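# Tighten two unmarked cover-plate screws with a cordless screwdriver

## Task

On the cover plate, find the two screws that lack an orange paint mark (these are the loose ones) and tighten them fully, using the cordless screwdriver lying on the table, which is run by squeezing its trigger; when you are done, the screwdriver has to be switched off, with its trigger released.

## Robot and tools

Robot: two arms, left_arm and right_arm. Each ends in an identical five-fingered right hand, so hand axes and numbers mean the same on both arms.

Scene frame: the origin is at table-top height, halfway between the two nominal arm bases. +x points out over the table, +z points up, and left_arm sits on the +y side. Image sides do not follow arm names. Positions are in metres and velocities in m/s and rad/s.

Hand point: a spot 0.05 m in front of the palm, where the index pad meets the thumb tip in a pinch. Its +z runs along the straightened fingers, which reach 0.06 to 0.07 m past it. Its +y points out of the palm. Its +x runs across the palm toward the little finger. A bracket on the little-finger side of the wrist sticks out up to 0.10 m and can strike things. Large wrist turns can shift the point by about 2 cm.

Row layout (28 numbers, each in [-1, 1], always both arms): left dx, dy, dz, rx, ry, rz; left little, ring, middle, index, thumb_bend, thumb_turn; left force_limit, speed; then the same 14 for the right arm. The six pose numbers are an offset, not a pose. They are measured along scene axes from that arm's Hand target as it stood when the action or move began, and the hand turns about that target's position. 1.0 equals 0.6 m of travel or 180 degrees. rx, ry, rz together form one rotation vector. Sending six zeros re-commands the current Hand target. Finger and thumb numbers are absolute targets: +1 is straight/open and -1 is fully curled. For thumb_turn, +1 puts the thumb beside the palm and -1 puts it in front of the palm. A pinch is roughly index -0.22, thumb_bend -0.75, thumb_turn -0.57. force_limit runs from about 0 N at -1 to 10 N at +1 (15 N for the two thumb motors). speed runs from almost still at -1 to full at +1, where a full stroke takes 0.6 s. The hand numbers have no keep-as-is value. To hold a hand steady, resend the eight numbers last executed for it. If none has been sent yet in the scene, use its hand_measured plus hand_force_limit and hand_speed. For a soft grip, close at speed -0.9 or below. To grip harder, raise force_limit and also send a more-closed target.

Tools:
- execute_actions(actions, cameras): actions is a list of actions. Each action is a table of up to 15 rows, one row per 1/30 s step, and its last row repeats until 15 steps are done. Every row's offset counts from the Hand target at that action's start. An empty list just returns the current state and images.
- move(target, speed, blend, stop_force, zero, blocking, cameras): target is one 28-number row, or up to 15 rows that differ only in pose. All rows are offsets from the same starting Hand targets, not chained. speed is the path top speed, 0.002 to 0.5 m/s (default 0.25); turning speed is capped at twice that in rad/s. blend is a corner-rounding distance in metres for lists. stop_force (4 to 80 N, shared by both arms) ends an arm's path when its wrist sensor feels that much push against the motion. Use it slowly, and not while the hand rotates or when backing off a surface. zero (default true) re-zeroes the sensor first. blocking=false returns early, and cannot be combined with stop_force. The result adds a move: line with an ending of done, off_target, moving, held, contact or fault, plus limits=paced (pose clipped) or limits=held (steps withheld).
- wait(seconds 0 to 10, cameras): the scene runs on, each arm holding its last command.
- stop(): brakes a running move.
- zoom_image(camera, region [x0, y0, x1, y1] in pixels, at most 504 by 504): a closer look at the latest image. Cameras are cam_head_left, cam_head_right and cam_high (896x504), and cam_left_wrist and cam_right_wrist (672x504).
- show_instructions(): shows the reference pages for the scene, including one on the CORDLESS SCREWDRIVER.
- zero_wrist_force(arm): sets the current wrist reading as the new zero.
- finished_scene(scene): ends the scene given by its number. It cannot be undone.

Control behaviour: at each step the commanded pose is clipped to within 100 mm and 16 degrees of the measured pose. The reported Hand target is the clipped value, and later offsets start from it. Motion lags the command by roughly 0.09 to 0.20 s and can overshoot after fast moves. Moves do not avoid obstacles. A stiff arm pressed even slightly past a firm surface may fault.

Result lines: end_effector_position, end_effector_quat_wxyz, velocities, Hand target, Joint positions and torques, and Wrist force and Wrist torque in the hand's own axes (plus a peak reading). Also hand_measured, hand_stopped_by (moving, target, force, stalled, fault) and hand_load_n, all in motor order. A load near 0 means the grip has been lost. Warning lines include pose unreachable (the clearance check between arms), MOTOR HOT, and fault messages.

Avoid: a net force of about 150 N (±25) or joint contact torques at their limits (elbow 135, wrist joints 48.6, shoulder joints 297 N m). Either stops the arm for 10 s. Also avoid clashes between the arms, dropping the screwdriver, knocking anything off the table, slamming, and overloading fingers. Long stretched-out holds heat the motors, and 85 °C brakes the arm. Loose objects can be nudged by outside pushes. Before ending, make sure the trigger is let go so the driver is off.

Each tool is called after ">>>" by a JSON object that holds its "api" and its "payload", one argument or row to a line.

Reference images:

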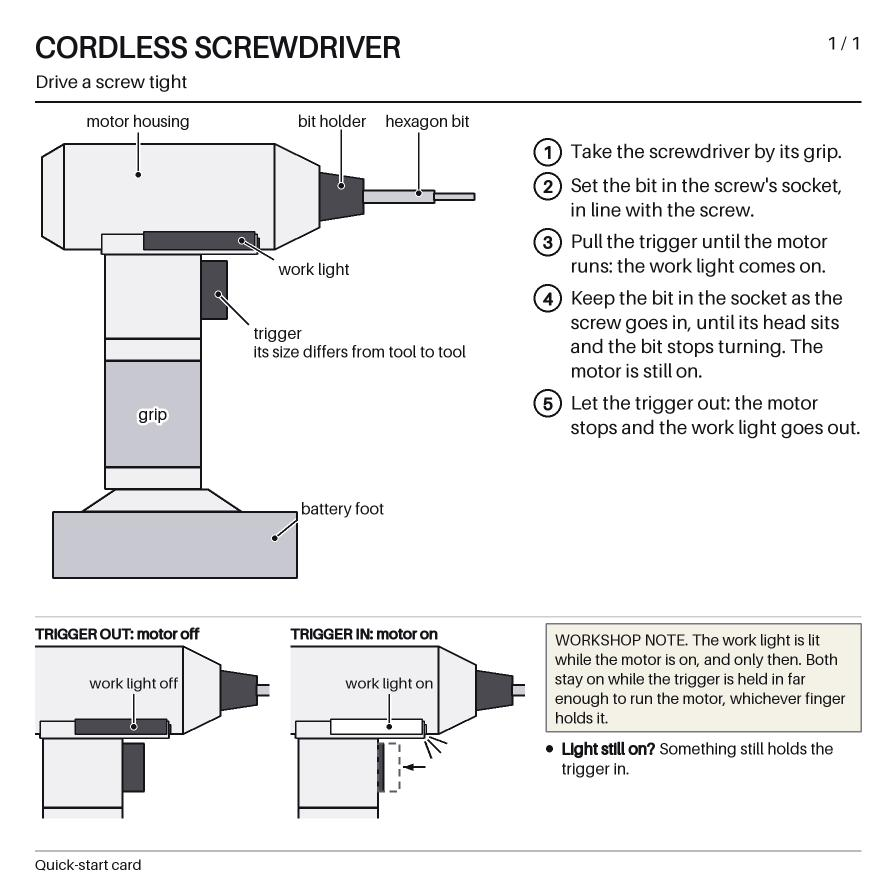

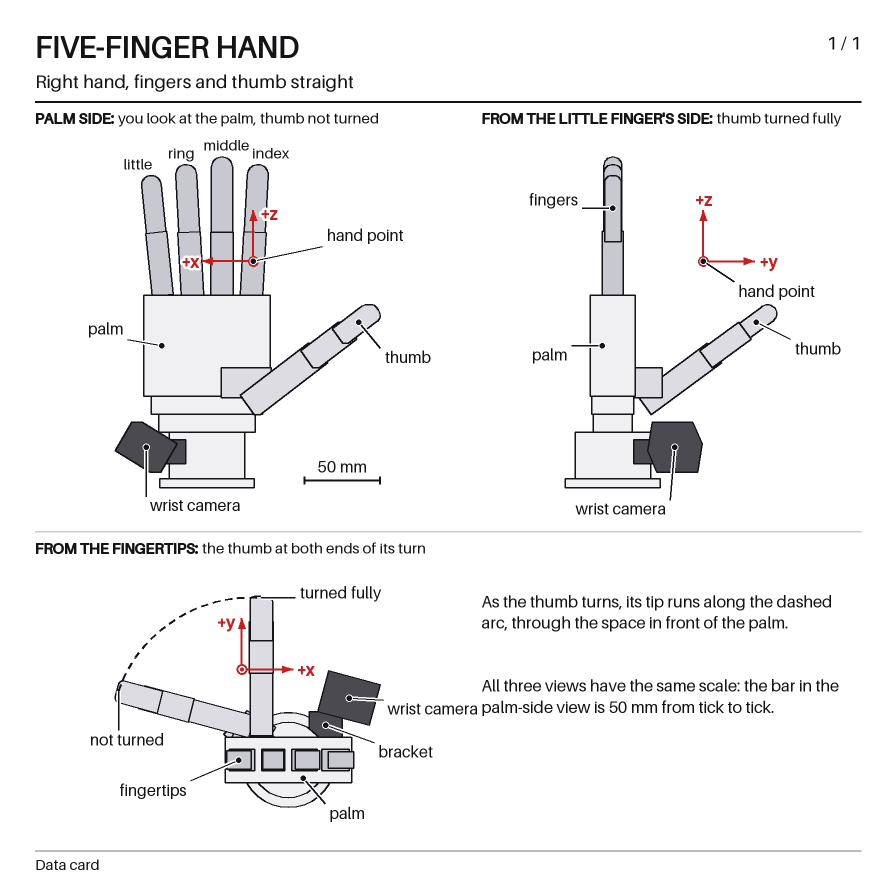

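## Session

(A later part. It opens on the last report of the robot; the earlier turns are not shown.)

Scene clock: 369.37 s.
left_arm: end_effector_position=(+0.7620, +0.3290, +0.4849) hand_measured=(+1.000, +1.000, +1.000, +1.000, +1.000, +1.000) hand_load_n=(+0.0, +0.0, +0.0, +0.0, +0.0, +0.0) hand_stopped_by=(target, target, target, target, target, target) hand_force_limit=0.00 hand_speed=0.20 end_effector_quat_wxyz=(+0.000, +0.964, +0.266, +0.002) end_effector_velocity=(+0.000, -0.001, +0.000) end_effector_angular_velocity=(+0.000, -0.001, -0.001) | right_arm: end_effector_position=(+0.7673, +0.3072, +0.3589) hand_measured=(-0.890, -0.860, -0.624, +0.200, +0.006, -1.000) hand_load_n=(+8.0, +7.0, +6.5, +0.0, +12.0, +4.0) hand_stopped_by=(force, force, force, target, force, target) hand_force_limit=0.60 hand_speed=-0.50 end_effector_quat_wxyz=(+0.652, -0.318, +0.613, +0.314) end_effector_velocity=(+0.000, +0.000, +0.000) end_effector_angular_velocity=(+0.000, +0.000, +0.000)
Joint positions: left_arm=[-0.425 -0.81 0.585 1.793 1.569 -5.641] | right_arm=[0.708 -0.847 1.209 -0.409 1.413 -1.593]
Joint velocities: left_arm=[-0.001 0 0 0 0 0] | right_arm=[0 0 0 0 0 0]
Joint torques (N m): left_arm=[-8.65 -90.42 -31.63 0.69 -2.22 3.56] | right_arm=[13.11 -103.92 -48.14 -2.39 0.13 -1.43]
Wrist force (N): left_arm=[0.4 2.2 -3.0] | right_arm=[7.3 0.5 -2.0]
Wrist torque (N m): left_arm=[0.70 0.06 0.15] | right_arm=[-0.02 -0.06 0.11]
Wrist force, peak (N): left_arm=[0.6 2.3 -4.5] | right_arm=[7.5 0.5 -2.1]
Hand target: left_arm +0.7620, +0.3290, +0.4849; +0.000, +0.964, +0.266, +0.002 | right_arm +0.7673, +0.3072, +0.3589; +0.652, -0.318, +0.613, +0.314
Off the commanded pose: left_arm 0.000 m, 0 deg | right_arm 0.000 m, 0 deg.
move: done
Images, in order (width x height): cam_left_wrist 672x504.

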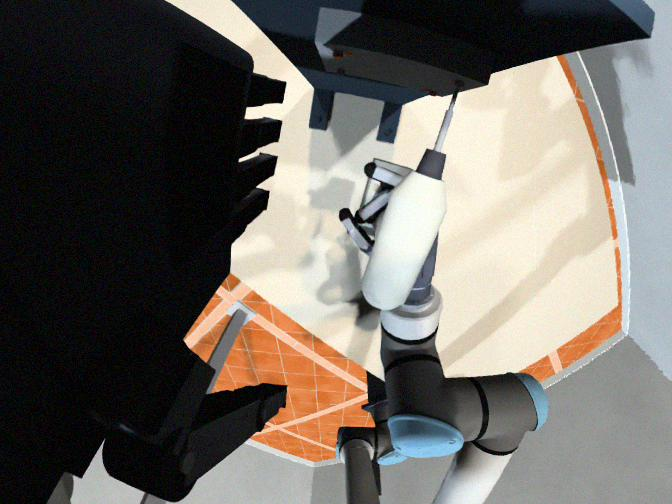

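>>> {"api": "move", "payload": {
  "target": [0,0,0,0,0,0,1,1,1,1,1,1,0,0.2,0.00103,-0.00171,0.00017,0,0,0,-1,-1,-0.95,0.2,-0.95,-1,0.6,-0.5],
  "speed": 0.02,
  "cameras": ["cam_left_wrist"]
}}

>>> {"api": "zoom_image", "payload": {
  "camera": "cam_left_wrist",
  "region": [438, 70, 478, 100]
}}

>>> {"api": "move", "payload": {
  "target": [0,0,0,0,0,0,1,1,1,1,1,1,0,0.2,0.02,0.012,0,0,0,0,-1,-1,-0.95,0.2,-0.95,-1,0.6,-0.5],
  "speed": 0.007,
  "stop_force": 4,
  "cameras": ["cam_left_wrist"]
}}

>>> {"api": "zoom_image", "payload": {
  "camera": "cam_left_wrist",
  "region": [438, 70, 478, 100]
}}

Scene clock: 370.33 s.
left_arm: end_effector_position=(+0.7620, +0.3290, +0.4849) hand_measured=(+1.000, +1.000, +1.000, +1.000, +1.000, +1.000) hand_load_n=(+0.0, +0.0, +0.0, +0.0, +0.0, +0.0) hand_stopped_by=(target, target, target, target, target, target) hand_force_limit=0.00 hand_speed=0.20 end_effector_quat_wxyz=(+0.000, +0.964, +0.266, +0.002) end_effector_velocity=(+0.000, +0.000, +0.000) end_effector_angular_velocity=(+0.000, +0.001, -0.001) | right_arm: end_effector_position=(+0.7679, +0.3062, +0.3590) hand_measured=(-0.890, -0.860, -0.624, +0.200, +0.006, -1.000) hand_load_n=(+8.0, +7.0, +6.5, +0.0, +12.0, +3.5) hand_stopped_by=(force, force, force, target, force, target) hand_force_limit=0.60 hand_speed=-0.50 end_effector_quat_wxyz=(+0.652, -0.318, +0.613, +0.314) end_effector_velocity=(+0.000, +0.000, +0.001) end_effector_angular_velocity=(+0.000, +0.000, +0.000)
Joint positions: left_arm=[-0.425 -0.81 0.585 1.793 1.569 -5.641] | right_arm=[0.707 -0.848 1.211 -0.409 1.412 -1.593]
Joint velocities: left_arm=[0 0 0 0 0 0] | right_arm=[0 -0.001 0 0.001 0 0]
Joint torques (N m): left_arm=[-15.83 -91.9 -27.42 0.69 -2.21 4.27] | right_arm=[-13.61 -121.77 -42.65 -6.71 -0.96 0.98]
Wrist force (N): left_arm=[0.1 2.2 -2.8] | right_arm=[7.0 0.4 -2.1]
Wrist torque (N m): left_arm=[0.70 0.08 0.14] | right_arm=[-0.04 -0.02 0.09]
Wrist force, peak (N): left_arm=[0.7 2.2 -3.1] | right_arm=[7.2 0.0 -2.5]
Hand target: left_arm +0.7620, +0.3290, +0.4849; +0.000, +0.964, +0.266, +0.002 | right_arm +0.7679, +0.3062, +0.3590; +0.652, -0.318, +0.613, +0.314
Off the commanded pose: left_arm 0.000 m, 0 deg | right_arm 0.000 m, 0 deg.
move: done
Images, in order (width x height): cam_left_wrist 672x504.

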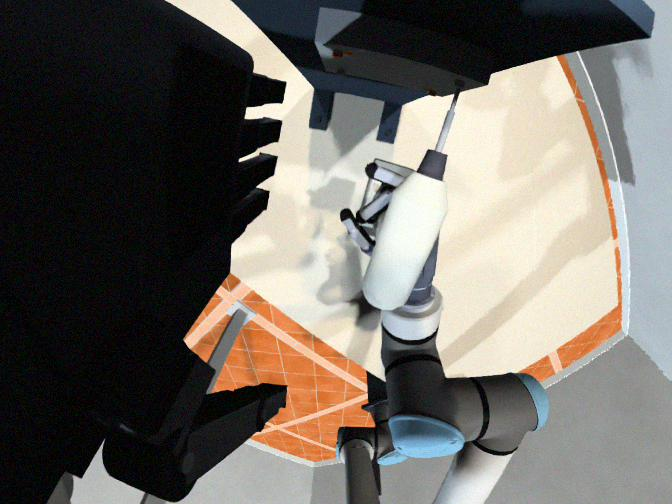

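Scaled by 12.600 from the camera's 672x504 image, which has a finer 960x720 frame.

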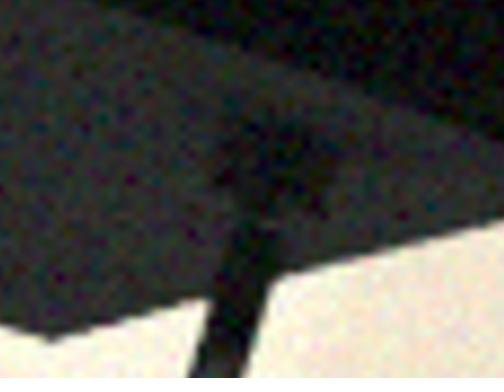

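Scene clock: 371.30 s.
left_arm: end_effector_position=(+0.7620, +0.3290, +0.4849) hand_measured=(+1.000, +1.000, +1.000, +1.000, +1.000, +1.000) hand_load_n=(+0.0, +0.0, +0.0, +0.0, +0.0, +0.0) hand_stopped_by=(target, target, target, target, target, target) hand_force_limit=0.00 hand_speed=0.20 end_effector_quat_wxyz=(+0.000, +0.964, +0.266, +0.002) end_effector_velocity=(+0.000, +0.001, +0.000) end_effector_angular_velocity=(-0.001, +0.000, +0.002) | right_arm: end_effector_position=(+0.7690, +0.3067, +0.3591) hand_measured=(-0.890, -0.860, -0.624, +0.200, +0.006, -1.000) hand_load_n=(+8.5, +7.0, +6.5, +0.0, +12.0, +3.5) hand_stopped_by=(force, force, force, target, force, target) hand_force_limit=0.60 hand_speed=-0.50 end_effector_quat_wxyz=(+0.652, -0.318, +0.613, +0.314) end_effector_velocity=(+0.000, +0.000, +0.000) end_effector_angular_velocity=(+0.001, +0.000, +0.000)
Joint positions: left_arm=[-0.425 -0.81 0.585 1.793 1.569 -5.641] | right_arm=[0.706 -0.846 1.208 -0.408 1.411 -1.593]
Joint velocities: left_arm=[0.001 0 0 0 0.001 -0.001] | right_arm=[0 0 0 -0.001 0 0]
Joint torques (N m): left_arm=[-11.47 -87.32 -26.43 2 -1.84 4.45] | right_arm=[2.16 -123.11 -41.49 -6.67 2.19 1.07]
Wrist force (N): left_arm=[0.2 2.2 -2.8] | right_arm=[6.8 0.2 -2.8]
Wrist torque (N m): left_arm=[0.68 0.08 0.14] | right_arm=[-0.08 -0.06 0.05]
Wrist force, peak (N): left_arm=[0.6 2.0 -3.2] | right_arm=[7.4 2.9 -9.2]
Hand target: left_arm +0.7620, +0.3290, +0.4849; +0.000, +0.964, +0.266, +0.002 | right_arm +0.7689, +0.3067, +0.3591; +0.652, -0.318, +0.613, +0.314
Off the commanded pose: left_arm 0.000 m, 0 deg | right_arm 0.013 m, 0 deg.
move: contact (right_arm)
Images, in order (width x height): cam_left_wrist 672x504.

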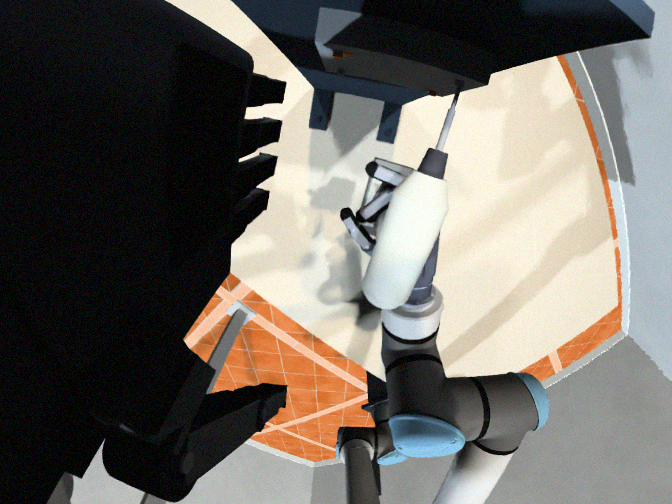

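Scaled by 12.600 from the camera's 672x504 image, which has a finer 960x720 frame.

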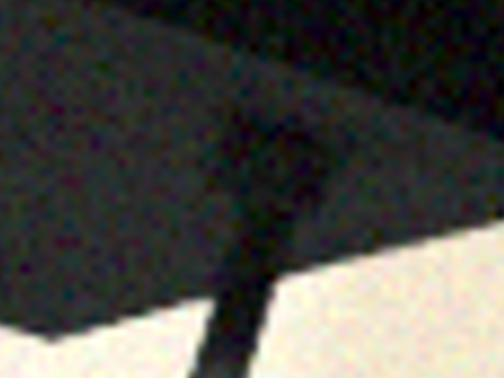

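>>> {"api": "move", "payload": {
  "target": [
    [-0.0392,0.0953,0.0233,-0.0952,-0.0572,0,1,1,1,1,1,1,0,0.2,0,0,0,0,0,0,-1,-1,-0.95,0.2,-0.95,-1,0.6,-0.5],
    [-0.0392,0.0953,-0.11,-0.0952,-0.0572,0,1,1,1,1,1,1,0,0.2,0,0,0,0,0,0,-1,-1,-0.95,0.2,-0.95,-1,0.6,-0.5]
  ],
  "speed": 0.2,
  "cameras": ["cam_left_wrist"]
}}

>>> {"api": "zoom_image", "payload": {
  "camera": "cam_left_wrist",
  "region": [508, 105, 548, 135]
}}

Scene clock: 373.40 s.
left_arm: end_effector_position=(+0.7384, +0.3862, +0.4191) hand_measured=(+1.000, +1.000, +1.000, +1.000, +1.000, +1.000) hand_load_n=(+0.0, +0.0, +0.0, +0.0, +0.0, +0.0) hand_stopped_by=(target, target, target, target, target, target) hand_force_limit=0.00 hand_speed=0.20 end_effector_quat_wxyz=(+0.167, +0.949, +0.262, +0.048) end_effector_velocity=(+0.000, +0.000, +0.000) end_effector_angular_velocity=(+0.000, +0.001, +0.001) | right_arm: end_effector_position=(+0.7689, +0.3067, +0.3591) hand_measured=(-0.890, -0.860, -0.624, +0.200, +0.006, -1.000) hand_load_n=(+8.5, +6.5, +6.0, +0.0, +12.5, +3.5) hand_stopped_by=(force, force, force, target, force, target) hand_force_limit=0.60 hand_speed=-0.50 end_effector_quat_wxyz=(+0.652, -0.318, +0.613, +0.314) end_effector_velocity=(+0.000, +0.000, +0.000) end_effector_angular_velocity=(+0.000, +0.000, +0.000)
Joint positions: left_arm=[-0.298 -1.024 1.066 1.27 1.808 -5.546] | right_arm=[0.706 -0.846 1.208 -0.408 1.411 -1.593]
Joint velocities: left_arm=[0 0 0 0 0 -0.001] | right_arm=[0 0 0 0 0 0]
Joint torques (N m): left_arm=[-15.11 -66.48 -37.7 2.82 2.2 -3.04] | right_arm=[13.39 -121.67 -45.61 -5.03 2.19 -0.39]
Wrist force (N): left_arm=[0.7 2.8 -2.8] | right_arm=[6.3 0.4 -3.0]
Wrist torque (N m): left_arm=[0.82 -0.01 0.22] | right_arm=[-0.02 0.02 0.02]
Wrist force, peak (N): left_arm=[0.6 3.3 -5.3] | right_arm=[7.3 0.7 -3.0]
Hand target: left_arm +0.7384, +0.3862, +0.4190; +0.167, +0.949, +0.262, +0.048 | right_arm +0.7689, +0.3067, +0.3591; +0.652, -0.318, +0.613, +0.314
Off the commanded pose: left_arm 0.000 m, 0 deg | right_arm 0.000 m, 0 deg.
move: done
Images, in order (width x height): cam_left_wrist 672x504.

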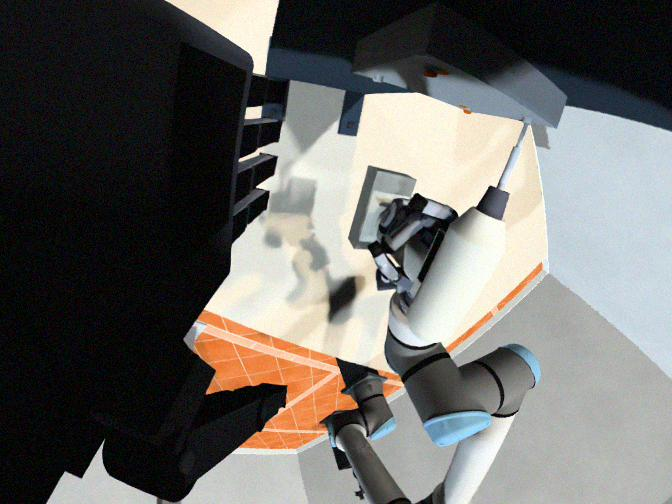

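Scaled by 12.600 from the camera's 672x504 image, which has a finer 960x720 frame.

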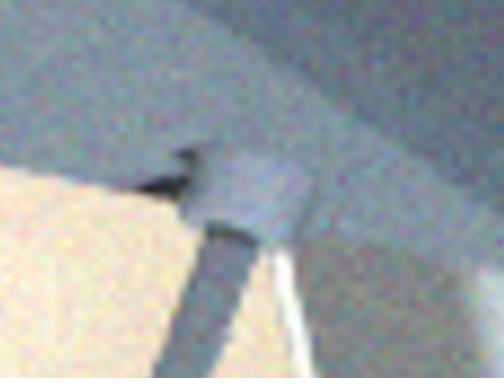

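>>> {"api": "move", "payload": {
  "target": [0,0,0,0,0,0,1,1,1,1,1,1,0,0.2,-0.00043,-0.0009,0,0,0,0,-1,-1,-0.95,0.2,-0.95,-1,0.6,-0.5],
  "speed": 0.02,
  "cameras": []
}}

>>> {"api": "move", "payload": {
  "target": [0,0,0,0,0,0,1,1,1,1,1,1,0,0.2,0.02,0.012,0,0,0,0,-1,-1,-0.95,0.2,-0.95,-1,0.6,-0.5],
  "speed": 0.007,
  "stop_force": 6,
  "cameras": ["cam_left_wrist"]
}}

>>> {"api": "zoom_image", "payload": {
  "camera": "cam_left_wrist",
  "region": [508, 105, 548, 135]
}}

Scene clock: 374.37 s.
left_arm: end_effector_position=(+0.7384, +0.3862, +0.4190) hand_measured=(+1.000, +1.000, +1.000, +1.000, +1.000, +1.000) hand_load_n=(+0.0, +0.0, +0.0, +0.0, -0.5, +0.0) hand_stopped_by=(target, target, target, target, target, target) hand_force_limit=0.00 hand_speed=0.20 end_effector_quat_wxyz=(+0.167, +0.949, +0.262, +0.048) end_effector_velocity=(+0.000, +0.000, +0.000) end_effector_angular_velocity=(+0.000, +0.000, -0.001) | right_arm: end_effector_position=(+0.7686, +0.3062, +0.3591) hand_measured=(-0.890, -0.860, -0.624, +0.200, +0.006, -1.000) hand_load_n=(+8.0, +6.5, +6.5, +0.0, +12.0, +3.5) hand_stopped_by=(force, force, force, target, force, target) hand_force_limit=0.60 hand_speed=-0.50 end_effector_quat_wxyz=(+0.652, -0.318, +0.613, +0.314) end_effector_velocity=(+0.000, +0.000, -0.001) end_effector_angular_velocity=(+0.000, +0.000, +0.000)
Joint positions: left_arm=[-0.298 -1.024 1.066 1.269 1.808 -5.546] | right_arm=[0.706 -0.847 1.209 -0.409 1.411 -1.593]
Joint velocities: left_arm=[-0.001 0 0 0 0 0.001] | right_arm=[0 0.001 0 0 0 0]
Joint torques (N m): left_arm=[-13.08 -57.42 -26.22 0.78 2.59 1.24] | right_arm=[-14.19 -119.51 -43.04 -6.62 -1.28 -0.34]
Wrist force (N): left_arm=[0.6 2.6 -2.6] | right_arm=[6.7 0.4 -2.0]
Wrist torque (N m): left_arm=[0.78 0.01 0.20] | right_arm=[-0.04 0.02 0.08]
Wrist force, peak (N): left_arm=[0.6 3.1 -2.8] | right_arm=[7.1 0.4 -2.6]
Hand target: left_arm +0.7384, +0.3862, +0.4190; +0.167, +0.949, +0.262, +0.048 | right_arm +0.7686, +0.3062, +0.3591; +0.652, -0.318, +0.613, +0.314
Off the commanded pose: left_arm 0.000 m, 0 deg | right_arm 0.000 m, 0 deg.
move: done
No camera images: "cameras" was empty.

Scene clock: 375.23 s.
left_arm: end_effector_position=(+0.7384, +0.3862, +0.4190) hand_measured=(+1.000, +1.000, +1.000, +1.000, +1.000, +1.000) hand_load_n=(+0.0, +0.0, +0.0, +0.0, +0.0, +0.0) hand_stopped_by=(target, target, target, target, target, target) hand_force_limit=0.00 hand_speed=0.20 end_effector_quat_wxyz=(+0.167, +0.949, +0.262, +0.048) end_effector_velocity=(+0.000, -0.001, +0.000) end_effector_angular_velocity=(-0.001, +0.001, -0.001) | right_arm: end_effector_position=(+0.7692, +0.3065, +0.3592) hand_measured=(-0.890, -0.860, -0.624, +0.200, +0.006, -1.000) hand_load_n=(+8.5, +7.0, +6.5, +0.0, +12.0, +3.5) hand_stopped_by=(force, force, force, target, force, target) hand_force_limit=0.60 hand_speed=-0.50 end_effector_quat_wxyz=(+0.652, -0.318, +0.613, +0.314) end_effector_velocity=(+0.000, +0.000, +0.001) end_effector_angular_velocity=(+0.001, -0.001, +0.000)
Joint positions: left_arm=[-0.298 -1.024 1.066 1.269 1.808 -5.546] | right_arm=[0.706 -0.846 1.208 -0.408 1.411 -1.593]
Joint velocities: left_arm=[-0.001 0 0 0 0.001 -0.001] | right_arm=[0 0 0 -0.001 0 0]
Joint torques (N m): left_arm=[-13.76 -57.63 -28.93 0.61 1.93 3.05] | right_arm=[4.14 -119.63 -41.77 -6.66 2.58 -0.02]
Wrist force (N): left_arm=[0.4 2.7 -2.6] | right_arm=[6.4 1.1 -3.4]
Wrist torque (N m): left_arm=[0.80 0.04 0.20] | right_arm=[-0.02 -0.03 0.02]
Wrist force, peak (N): left_arm=[0.8 2.5 -3.4] | right_arm=[8.2 3.3 -11.2]
Hand target: left_arm +0.7384, +0.3862, +0.4190; +0.167, +0.949, +0.262, +0.048 | right_arm +0.7691, +0.3065, +0.3592; +0.652, -0.318, +0.613, +0.314
Off the commanded pose: left_arm 0.000 m, 0 deg | right_arm 0.013 m, 0 deg.
move: contact (right_arm)
Images, in order (width x height): cam_left_wrist 672x504.

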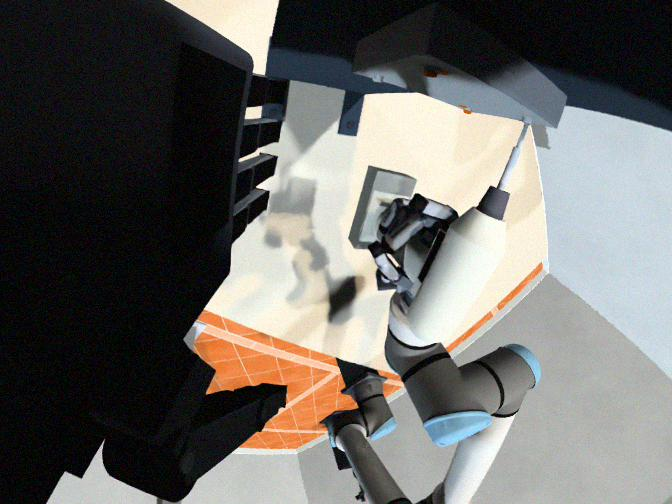

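Scaled by 12.600 from the camera's 672x504 image, which has a finer 960x720 frame.

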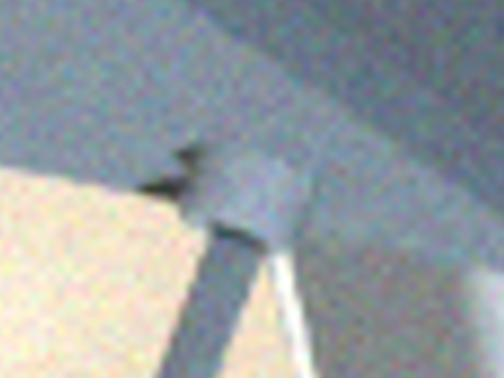

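>>> {"api": "move", "payload": {
  "target": [0,0,0,0,0,0,1,1,1,1,1,1,0,0.2,-0.00089,-0.00112,-0.00043,0,0,0,-1,-1,-0.95,0.2,-0.95,-1,0.6,-0.5],
  "speed": 0.02,
  "cameras": []
}}

>>> {"api": "move", "payload": {
  "target": [0,0,0,0,0,0,1,1,1,1,1,1,0,0.2,0.02,0.012,0,0,0,0,-1,-1,-0.95,0.2,-0.95,-1,0.6,-0.5],
  "speed": 0.007,
  "stop_force": 6,
  "cameras": ["cam_left_wrist"]
}}

>>> {"api": "zoom_image", "payload": {
  "camera": "cam_left_wrist",
  "region": [508, 105, 548, 135]
}}

Scene clock: 376.43 s.
left_arm: end_effector_position=(+0.7384, +0.3862, +0.4190) hand_measured=(+1.000, +1.000, +1.000, +1.000, +1.000, +1.000) hand_load_n=(+0.0, +0.0, +0.0, +0.0, +0.5, +0.0) hand_stopped_by=(target, target, target, target, target, target) hand_force_limit=0.00 hand_speed=0.20 end_effector_quat_wxyz=(+0.167, +0.949, +0.262, +0.048) end_effector_velocity=(+0.000, +0.000, +0.000) end_effector_angular_velocity=(+0.001, -0.001, +0.000) | right_arm: end_effector_position=(+0.7685, +0.3059, +0.3589) hand_measured=(-0.890, -0.860, -0.624, +0.200, +0.006, -1.000) hand_load_n=(+8.0, +7.0, +6.5, +0.0, +12.0, +4.0) hand_stopped_by=(force, force, force, target, force, target) hand_force_limit=0.60 hand_speed=-0.50 end_effector_quat_wxyz=(+0.652, -0.318, +0.613, +0.314) end_effector_velocity=(+0.000, +0.000, -0.001) end_effector_angular_velocity=(+0.000, +0.000, +0.000)
Joint positions: left_arm=[-0.298 -1.024 1.066 1.269 1.808 -5.546] | right_arm=[0.706 -0.848 1.21 -0.41 1.411 -1.593]
Joint velocities: left_arm=[0 0 0 -0.001 -0.001 0.001] | right_arm=[0 0.001 0 -0.002 0 0]
Joint torques (N m): left_arm=[-14.59 -59.52 -30.43 1.27 2.69 2.74] | right_arm=[-10.77 -118.17 -44.61 -6.25 -0.63 0.05]
Wrist force (N): left_arm=[0.3 2.6 -2.6] | right_arm=[7.3 0.3 -2.0]
Wrist torque (N m): left_arm=[0.77 0.06 0.18] | right_arm=[-0.05 -0.06 0.10]
Wrist force, peak (N): left_arm=[0.8 2.8 -3.1] | right_arm=[7.0 0.9 -3.5]
Hand target: left_arm +0.7384, +0.3862, +0.4190; +0.167, +0.949, +0.262, +0.048 | right_arm +0.7686, +0.3058, +0.3589; +0.652, -0.318, +0.613, +0.314
Off the commanded pose: left_arm 0.000 m, 0 deg | right_arm 0.000 m, 0 deg.
move: done
No camera images: "cameras" was empty.

Scene clock: 377.33 s.
left_arm: end_effector_position=(+0.7384, +0.3862, +0.4190) hand_measured=(+1.000, +1.000, +1.000, +1.000, +1.000, +1.000) hand_load_n=(+0.0, +0.0, +0.0, +0.0, +0.0, +0.0) hand_stopped_by=(target, target, target, target, target, target) hand_force_limit=0.00 hand_speed=0.20 end_effector_quat_wxyz=(+0.167, +0.949, +0.262, +0.048) end_effector_velocity=(+0.000, -0.001, +0.000) end_effector_angular_velocity=(+0.000, +0.000, -0.002) | right_arm: end_effector_position=(+0.7693, +0.3063, +0.3590) hand_measured=(-0.890, -0.860, -0.624, +0.200, +0.006, -1.000) hand_load_n=(+8.5, +7.0, +6.5, +0.0, +12.0, +3.5) hand_stopped_by=(force, force, force, target, force, target) hand_force_limit=0.60 hand_speed=-0.50 end_effector_quat_wxyz=(+0.652, -0.318, +0.613, +0.314) end_effector_velocity=(+0.000, +0.000, -0.001) end_effector_angular_velocity=(-0.001, +0.001, +0.000)
Joint positions: left_arm=[-0.298 -1.024 1.066 1.269 1.808 -5.546] | right_arm=[0.706 -0.846 1.208 -0.409 1.411 -1.593]
Joint velocities: left_arm=[-0.001 0 0 0 0 0.001] | right_arm=[0 0.001 0 0.001 0 0]
Joint torques (N m): left_arm=[-11.23 -58.86 -32.41 2.11 2.58 2.75] | right_arm=[10.79 -122.02 -41.84 -6.72 2.43 0.46]
Wrist force (N): left_arm=[0.2 2.4 -2.4] | right_arm=[6.7 0.8 -3.6]
Wrist torque (N m): left_arm=[0.74 0.07 0.17] | right_arm=[-0.03 -0.05 0.04]
Wrist force, peak (N): left_arm=[0.5 2.9 -3.1] | right_arm=[7.9 3.2 -10.9]
Hand target: left_arm +0.7384, +0.3862, +0.4190; +0.167, +0.949, +0.262, +0.048 | right_arm +0.7692, +0.3063, +0.3590; +0.652, -0.318, +0.613, +0.314
Off the commanded pose: left_arm 0.000 m, 0 deg | right_arm 0.013 m, 0 deg.
move: contact (right_arm)
Images, in order (width x height): cam_left_wrist 672x504.

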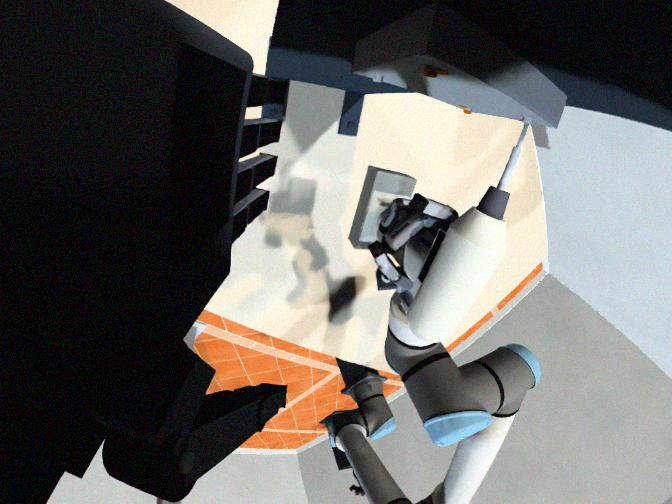

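Scaled by 12.600 from the camera's 672x504 image, which has a finer 960x720 frame.

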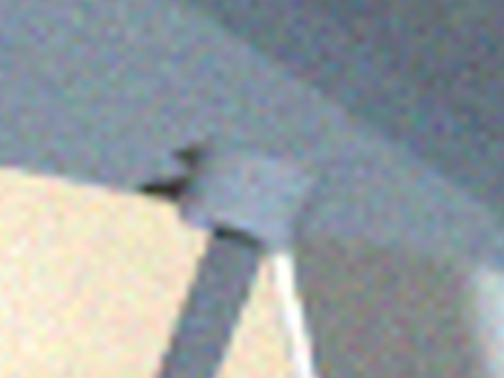

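>>> {"api": "move", "payload": {
  "target": [0,0,0,0,0,0,1,1,1,1,1,1,0,0.2,-0.0018,0.0004,0.00108,0,0,0,-1,-1,-0.95,0.2,-0.95,-1,0.6,-0.5],
  "speed": 0.02,
  "cameras": []
}}

>>> {"api": "move", "payload": {
  "target": [0,0,0,0,0,0,1,1,1,1,1,1,0,0.2,0.02,0.012,0,0,0,0,-1,-1,-0.95,0.2,-0.95,-1,0.6,-0.5],
  "speed": 0.007,
  "stop_force": 6,
  "cameras": ["cam_left_wrist"]
}}

>>> {"api": "zoom_image", "payload": {
  "camera": "cam_left_wrist",
  "region": [508, 105, 548, 135]
}}

Scene clock: 378.43 s.
left_arm: end_effector_position=(+0.7384, +0.3862, +0.4190) hand_measured=(+1.000, +1.000, +1.000, +1.000, +1.000, +1.000) hand_load_n=(+0.0, +0.0, +0.0, +0.0, +0.0, +0.0) hand_stopped_by=(target, target, target, target, target, target) hand_force_limit=0.00 hand_speed=0.20 end_effector_quat_wxyz=(+0.167, +0.949, +0.262, +0.048) end_effector_velocity=(+0.000, +0.000, +0.001) end_effector_angular_velocity=(+0.000, -0.001, +0.000) | right_arm: end_effector_position=(+0.7681, +0.3065, +0.3597) hand_measured=(-0.890, -0.860, -0.624, +0.200, +0.006, -1.000) hand_load_n=(+8.0, +7.0, +6.5, +0.0, +12.0, +4.0) hand_stopped_by=(force, force, force, target, force, target) hand_force_limit=0.60 hand_speed=-0.50 end_effector_quat_wxyz=(+0.652, -0.318, +0.613, +0.314) end_effector_velocity=(+0.000, +0.000, -0.001) end_effector_angular_velocity=(+0.000, -0.001, +0.000)
Joint positions: left_arm=[-0.298 -1.024 1.066 1.269 1.808 -5.546] | right_arm=[0.707 -0.848 1.209 -0.408 1.412 -1.593]
Joint velocities: left_arm=[0 -0.001 0 0 0 0] | right_arm=[0 0.001 0 -0.001 0 0]
Joint torques (N m): left_arm=[-10.89 -60.21 -35.32 2.62 2.68 3.33] | right_arm=[11.88 -118.52 -41.89 -1.88 1.73 -1.24]
Wrist force (N): left_arm=[0.9 2.2 -3.0] | right_arm=[6.9 0.1 -2.0]
Wrist torque (N m): left_arm=[0.73 -0.02 0.21] | right_arm=[-0.08 0.00 0.08]
Wrist force, peak (N): left_arm=[0.7 2.7 -3.4] | right_arm=[7.3 0.8 -3.6]
Hand target: left_arm +0.7384, +0.3862, +0.4190; +0.167, +0.949, +0.262, +0.048 | right_arm +0.7682, +0.3065, +0.3597; +0.652, -0.318, +0.613, +0.314
Off the commanded pose: left_arm 0.000 m, 0 deg | right_arm 0.000 m, 0 deg.
move: done
No camera images: "cameras" was empty.

Scene clock: 379.37 s.
left_arm: end_effector_position=(+0.7384, +0.3862, +0.4190) hand_measured=(+1.000, +1.000, +1.000, +1.000, +1.000, +1.000) hand_load_n=(+0.0, +0.5, +0.0, +0.0, +0.0, +0.0) hand_stopped_by=(target, target, target, target, target, target) hand_force_limit=0.00 hand_speed=0.20 end_effector_quat_wxyz=(+0.167, +0.949, +0.262, +0.048) end_effector_velocity=(+0.000, +0.000, -0.001) end_effector_angular_velocity=(+0.000, +0.001, +0.000) | right_arm: end_effector_position=(+0.7689, +0.3072, +0.3597) hand_measured=(-0.890, -0.860, -0.624, +0.200, +0.006, -1.000) hand_load_n=(+8.0, +6.5, +6.0, +0.0, +12.0, +3.5) hand_stopped_by=(force, force, force, target, force, target) hand_force_limit=0.60 hand_speed=-0.50 end_effector_quat_wxyz=(+0.652, -0.318, +0.613, +0.314) end_effector_velocity=(+0.000, +0.000, +0.000) end_effector_angular_velocity=(+0.000, +0.000, +0.000)
Joint positions: left_arm=[-0.298 -1.024 1.066 1.269 1.808 -5.546] | right_arm=[0.707 -0.846 1.206 -0.407 1.412 -1.593]
Joint velocities: left_arm=[0 0.001 0 0 0 0] | right_arm=[0 0 0 0 0 0]
Joint torques (N m): left_arm=[-13.66 -56.57 -38.02 2.84 2.98 2.38] | right_arm=[11.33 -124.77 -43.66 -7.42 2.84 -1.18]
Wrist force (N): left_arm=[0.1 2.7 -2.5] | right_arm=[8.3 2.5 -5.4]
Wrist torque (N m): left_arm=[0.78 0.08 0.17] | right_arm=[0.06 0.01 0.14]
Wrist force, peak (N): left_arm=[0.4 2.9 -3.1] | right_arm=[10.2 4.4 -13.1]
Hand target: left_arm +0.7384, +0.3862, +0.4190; +0.167, +0.949, +0.262, +0.048 | right_arm +0.7689, +0.3072, +0.3597; +0.652, -0.318, +0.613, +0.314
Off the commanded pose: left_arm 0.000 m, 0 deg | right_arm 0.013 m, 0 deg.
move: contact (right_arm)
Images, in order (width x height): cam_left_wrist 672x504.

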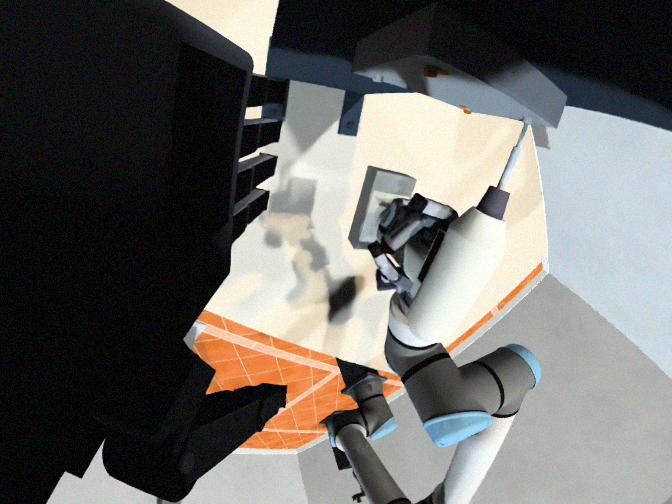

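Scaled by 12.600 from the camera's 672x504 image, which has a finer 960x720 frame.

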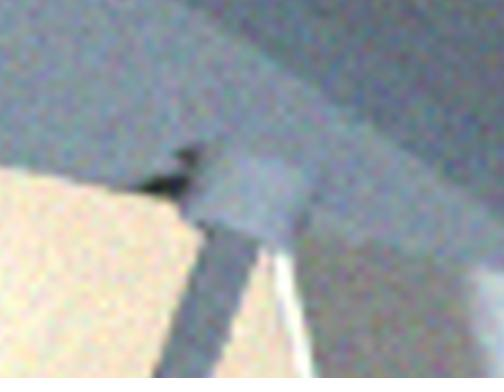

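>>> {"api": "move", "payload": {
  "target": [0,0,0,0,0,0,1,1,1,1,1,1,0,0.2,-0.00081,-0.00124,0,0,0,0,-1,-1,-0.95,0.2,-0.95,-1,0.6,-0.5],
  "speed": 0.02,
  "cameras": []
}}

>>> {"api": "move", "payload": {
  "target": [0,0,0,0,0,0,1,1,1,1,1,1,0,0.2,0.02,0.012,0,0,0,0,-1,-1,-0.95,0.2,-0.95,-1,0.6,-0.5],
  "speed": 0.007,
  "stop_force": 6,
  "cameras": ["cam_left_wrist"]
}}

>>> {"api": "zoom_image", "payload": {
  "camera": "cam_left_wrist",
  "region": [508, 105, 548, 135]
}}

Scene clock: 380.40 s.
left_arm: end_effector_position=(+0.7384, +0.3862, +0.4190) hand_measured=(+1.000, +1.000, +1.000, +1.000, +1.000, +1.000) hand_load_n=(+0.0, +0.0, +0.0, +0.0, +0.0, +0.0) hand_stopped_by=(target, target, target, target, target, target) hand_force_limit=0.00 hand_speed=0.20 end_effector_quat_wxyz=(+0.167, +0.949, +0.262, +0.048) end_effector_velocity=(+0.000, +0.000, +0.000) end_effector_angular_velocity=(+0.000, -0.001, -0.002) | right_arm: end_effector_position=(+0.7683, +0.3065, +0.3597) hand_measured=(-0.890, -0.860, -0.624, +0.200, +0.006, -1.000) hand_load_n=(+8.0, +7.0, +6.5, +0.0, +12.0, +3.5) hand_stopped_by=(force, force, force, target, force, target) hand_force_limit=0.60 hand_speed=-0.50 end_effector_quat_wxyz=(+0.652, -0.318, +0.613, +0.314) end_effector_velocity=(+0.000, +0.000, +0.002) end_effector_angular_velocity=(+0.001, -0.001, +0.000)
Joint positions: left_arm=[-0.298 -1.024 1.066 1.269 1.808 -5.546] | right_arm=[0.707 -0.848 1.209 -0.408 1.411 -1.593]
Joint velocities: left_arm=[0 0 0 0 0 0.001] | right_arm=[0 -0.002 0 0 0 0]
Joint torques (N m): left_arm=[-10.51 -59.45 -41.16 3.85 2.74 2.87] | right_arm=[-15.09 -116.97 -44.02 -6.42 -1.23 -0.69]
Wrist force (N): left_arm=[0.6 2.8 -2.7] | right_arm=[7.1 0.5 -2.4]
Wrist torque (N m): left_arm=[0.81 0.01 0.21] | right_arm=[-0.01 -0.02 0.10]
Wrist force, peak (N): left_arm=[0.7 2.8 -2.9] | right_arm=[8.3 2.0 -5.5]
Hand target: left_arm +0.7384, +0.3862, +0.4190; +0.167, +0.949, +0.262, +0.048 | right_arm +0.7684, +0.3065, +0.3597; +0.652, -0.318, +0.613, +0.314
Off the commanded pose: left_arm 0.000 m, 0 deg | right_arm 0.000 m, 0 deg.
move: done
No camera images: "cameras" was empty.

Scene clock: 381.27 s.
left_arm: end_effector_position=(+0.7384, +0.3862, +0.4190) hand_measured=(+1.000, +1.000, +1.000, +1.000, +1.000, +1.000) hand_load_n=(+0.0, +0.0, +0.0, +0.5, +0.0, +0.0) hand_stopped_by=(target, target, target, target, target, target) hand_force_limit=0.00 hand_speed=0.20 end_effector_quat_wxyz=(+0.167, +0.949, +0.262, +0.048) end_effector_velocity=(+0.000, +0.000, +0.000) end_effector_angular_velocity=(+0.000, -0.001, +0.000) | right_arm: end_effector_position=(+0.7689, +0.3067, +0.3598) hand_measured=(-0.890, -0.860, -0.624, +0.200, +0.006, -1.000) hand_load_n=(+8.0, +6.5, +6.5, +0.0, +12.0, +3.0) hand_stopped_by=(force, force, force, target, force, target) hand_force_limit=0.60 hand_speed=-0.50 end_effector_quat_wxyz=(+0.652, -0.318, +0.613, +0.314) end_effector_velocity=(+0.000, +0.000, -0.001) end_effector_angular_velocity=(-0.001, +0.000, +0.000)
Joint positions: left_arm=[-0.298 -1.024 1.066 1.269 1.808 -5.546] | right_arm=[0.706 -0.847 1.207 -0.408 1.411 -1.593]
Joint velocities: left_arm=[0 0 0 -0.001 -0.001 0] | right_arm=[0 0.001 0 0 0 0]
Joint torques (N m): left_arm=[-10.74 -58.46 -41.77 3.93 3.07 2.74] | right_arm=[5.04 -122.69 -42.18 -6.96 2.71 -0.49]
Wrist force (N): left_arm=[0.5 2.8 -3.1] | right_arm=[6.8 1.5 -3.7]
Wrist torque (N m): left_arm=[0.83 0.04 0.20] | right_arm=[0.01 -0.01 0.05]
Wrist force, peak (N): left_arm=[0.5 2.8 -3.1] | right_arm=[9.1 3.8 -11.5]
Hand target: left_arm +0.7384, +0.3862, +0.4190; +0.167, +0.949, +0.262, +0.048 | right_arm +0.7689, +0.3068, +0.3598; +0.652, -0.318, +0.613, +0.314
Off the commanded pose: left_arm 0.000 m, 0 deg | right_arm 0.013 m, 0 deg.
move: contact (right_arm)
Images, in order (width x height): cam_left_wrist 672x504.

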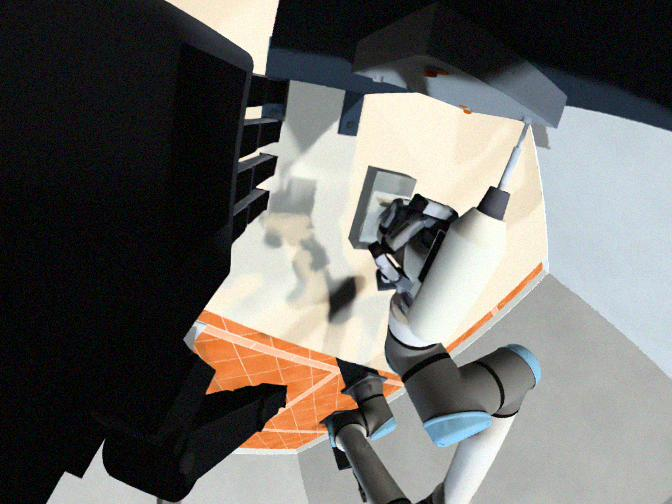

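Scaled by 12.600 from the camera's 672x504 image, which has a finer 960x720 frame.

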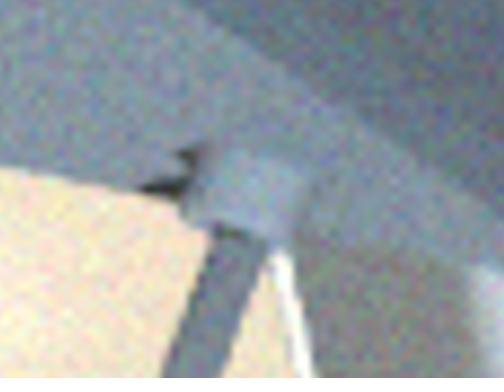

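>>> {"api": "execute_actions", "payload": {
  "actions": []
}}

>>> {"api": "zoom_image", "payload": {
  "camera": "cam_left_wrist",
  "region": [508, 105, 548, 135]
}}

Scene clock: 381.87 s.
left_arm: end_effector_position=(+0.7384, +0.3862, +0.4190) hand_measured=(+1.000, +1.000, +1.000, +1.000, +1.000, +1.000) hand_load_n=(+0.0, +0.0, +0.0, +0.0, +0.0, +0.0) hand_stopped_by=(target, target, target, target, target, target) hand_force_limit=0.00 hand_speed=0.20 end_effector_quat_wxyz=(+0.167, +0.949, +0.262, +0.048) end_effector_velocity=(+0.000, -0.001, +0.000) end_effector_angular_velocity=(-0.001, +0.000, -0.001) | right_arm: end_effector_position=(+0.7689, +0.3067, +0.3598) hand_measured=(-0.890, -0.860, -0.624, +0.200, +0.006, -1.000) hand_load_n=(+8.0, +6.5, +6.5, +0.0, +12.0, +3.5) hand_stopped_by=(force, force, force, target, force, target) hand_force_limit=0.60 hand_speed=-0.50 end_effector_quat_wxyz=(+0.652, -0.318, +0.613, +0.314) end_effector_velocity=(+0.000, +0.000, +0.002) end_effector_angular_velocity=(+0.002, -0.002, +0.000)
Joint positions: left_arm=[-0.298 -1.024 1.066 1.269 1.808 -5.546] | right_arm=[0.706 -0.847 1.207 -0.408 1.411 -1.593]
Joint velocities: left_arm=[-0.001 0 0 0 0 0] | right_arm=[0 -0.002 0 -0.001 0 0]
Joint torques (N m): left_arm=[-7.7 -58.02 -43.37 4.58 2.68 2.84] | right_arm=[11.84 -121.83 -43.14 -6.32 2.49 -0.51]
Wrist force (N): left_arm=[0.6 2.6 -2.6] | right_arm=[7.0 0.9 -3.4]
Wrist torque (N m): left_arm=[0.78 0.01 0.21] | right_arm=[-0.08 -0.04 0.05]
Wrist force, peak (N): left_arm=[0.4 2.8 -2.9] | right_arm=[7.3 1.0 -3.8]
Hand target: left_arm +0.7384, +0.3862, +0.4190; +0.167, +0.949, +0.262, +0.048 | right_arm +0.7689, +0.3068, +0.3598; +0.652, -0.318, +0.613, +0.314
Off the commanded pose: left_arm 0.000 m, 0 deg | right_arm 0.013 m, 0 deg.

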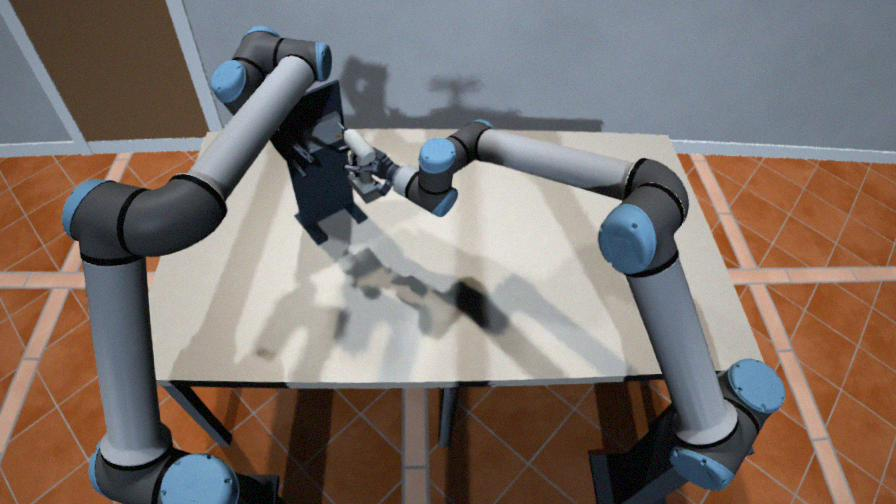

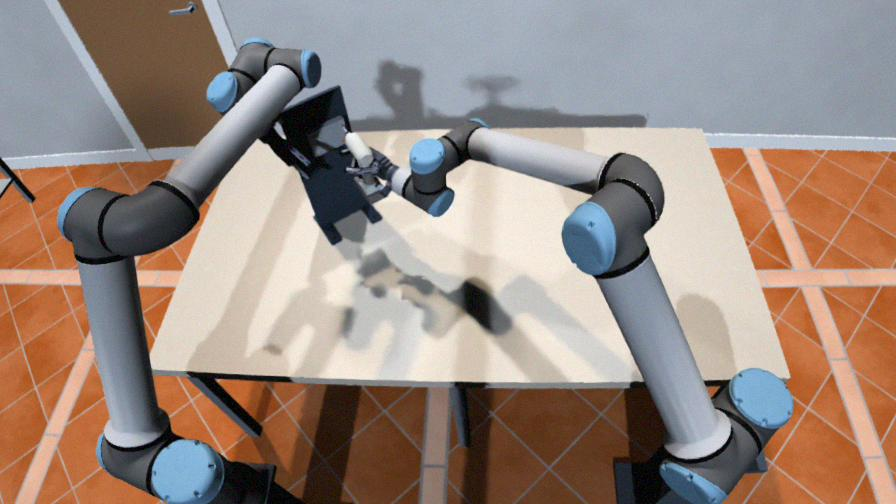

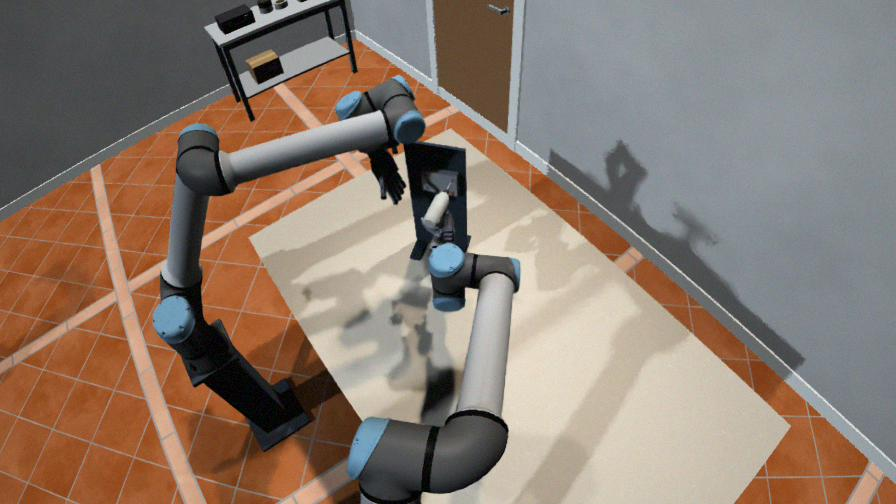

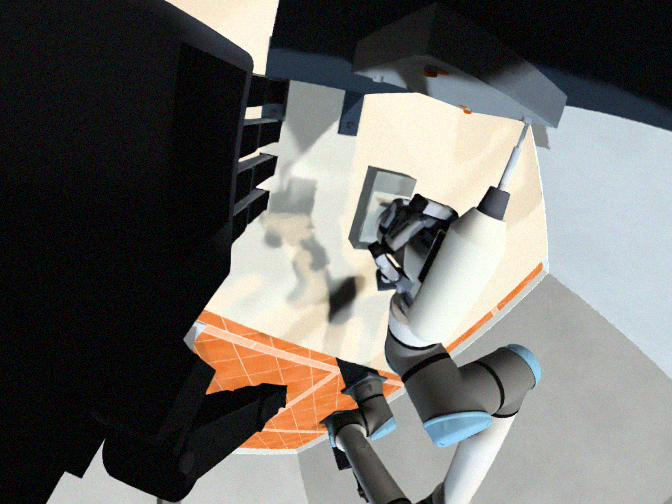

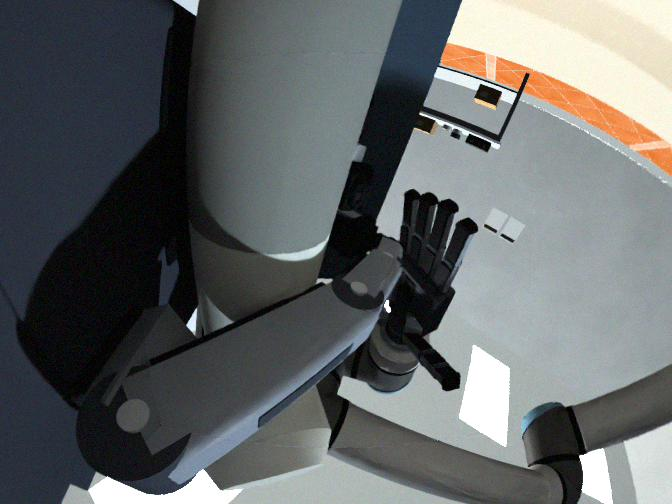

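Scaled by 12.600 from the camera's 672x504 image, which has a finer 960x720 frame.

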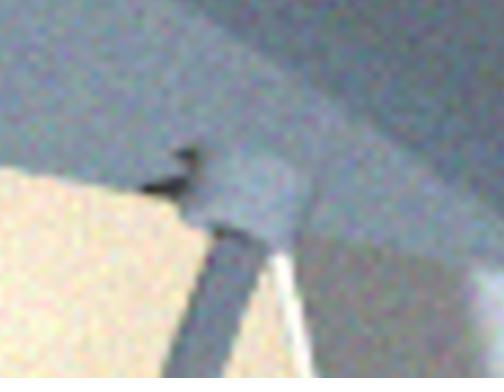

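>>> {"api": "zoom_image", "payload": {
  "camera": "cam_left_wrist",
  "region": [340, 0, 580, 180]
}}

>>> {"api": "zoom_image", "payload": {
  "camera": "cam_left_wrist",
  "region": [480, 80, 580, 155]
}}

>>> {"api": "zoom_image", "payload": {
  "camera": "cam_left_wrist",
  "region": [400, 90, 560, 350]
}}

Scaled by 2.100 from the camera's 672x504 image, which has a finer 960x720 frame.

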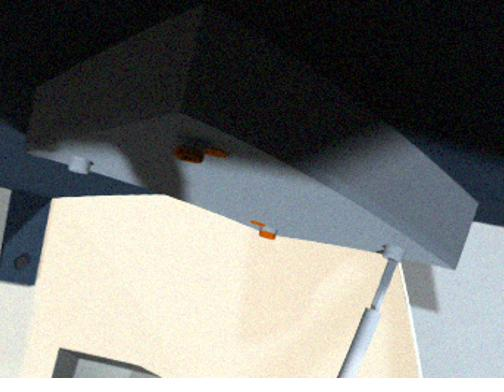

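Scaled by 5.040 from the camera's 672x504 image, which has a finer 960x720 frame.

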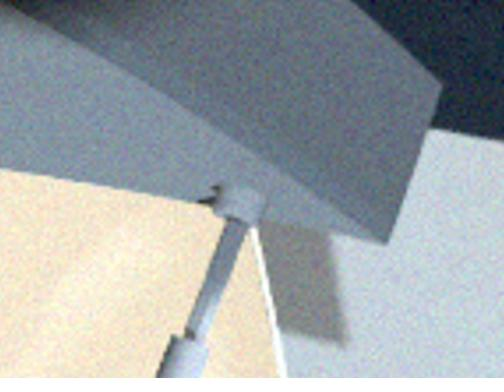

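Scaled by 1.938 from the camera's 672x504 image, which has a finer 960x720 frame.

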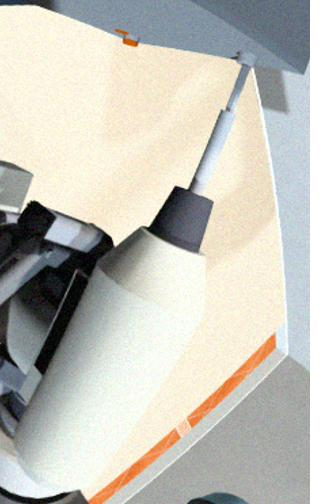

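>>> {"api": "zoom_image", "payload": {
  "camera": "cam_left_wrist",
  "region": [545, 90, 577, 132]
}}

>>> {"api": "zoom_image", "payload": {
  "camera": "cam_left_wrist",
  "region": [410, 0, 450, 60]
}}

>>> {"api": "zoom_image", "payload": {
  "camera": "cam_left_wrist",
  "region": [340, 30, 400, 90]
}}

>>> {"api": "zoom_image", "payload": {
  "camera": "cam_left_wrist",
  "region": [480, 110, 550, 220]
}}

Scaled by 12.000 from the camera's 672x504 image, which has a finer 960x720 frame.

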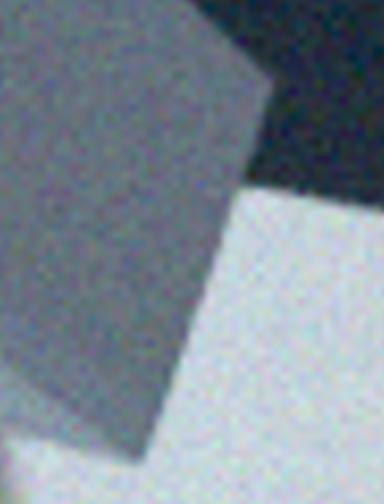

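Scaled by 8.400 from the camera's 672x504 image, which has a finer 960x720 frame.

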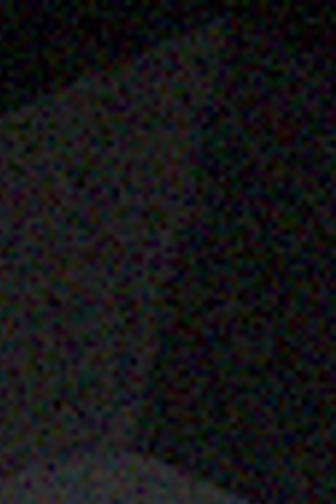

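Scaled by 8.400 from the camera's 672x504 image, which has a finer 960x720 frame.

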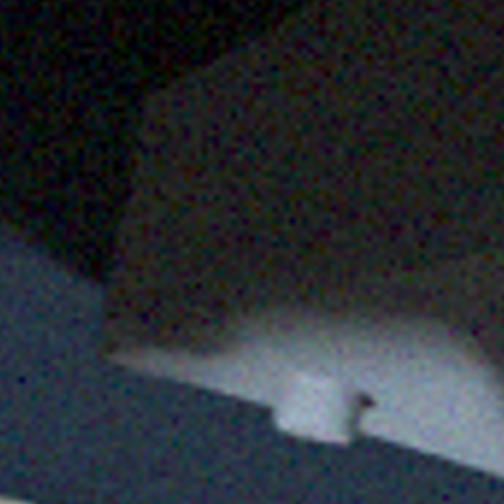

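Scaled by 4.582 from the camera's 672x504 image, which has a finer 960x720 frame.

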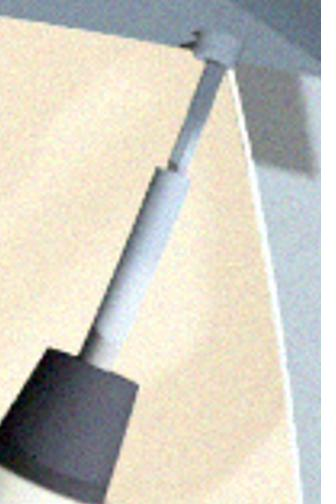

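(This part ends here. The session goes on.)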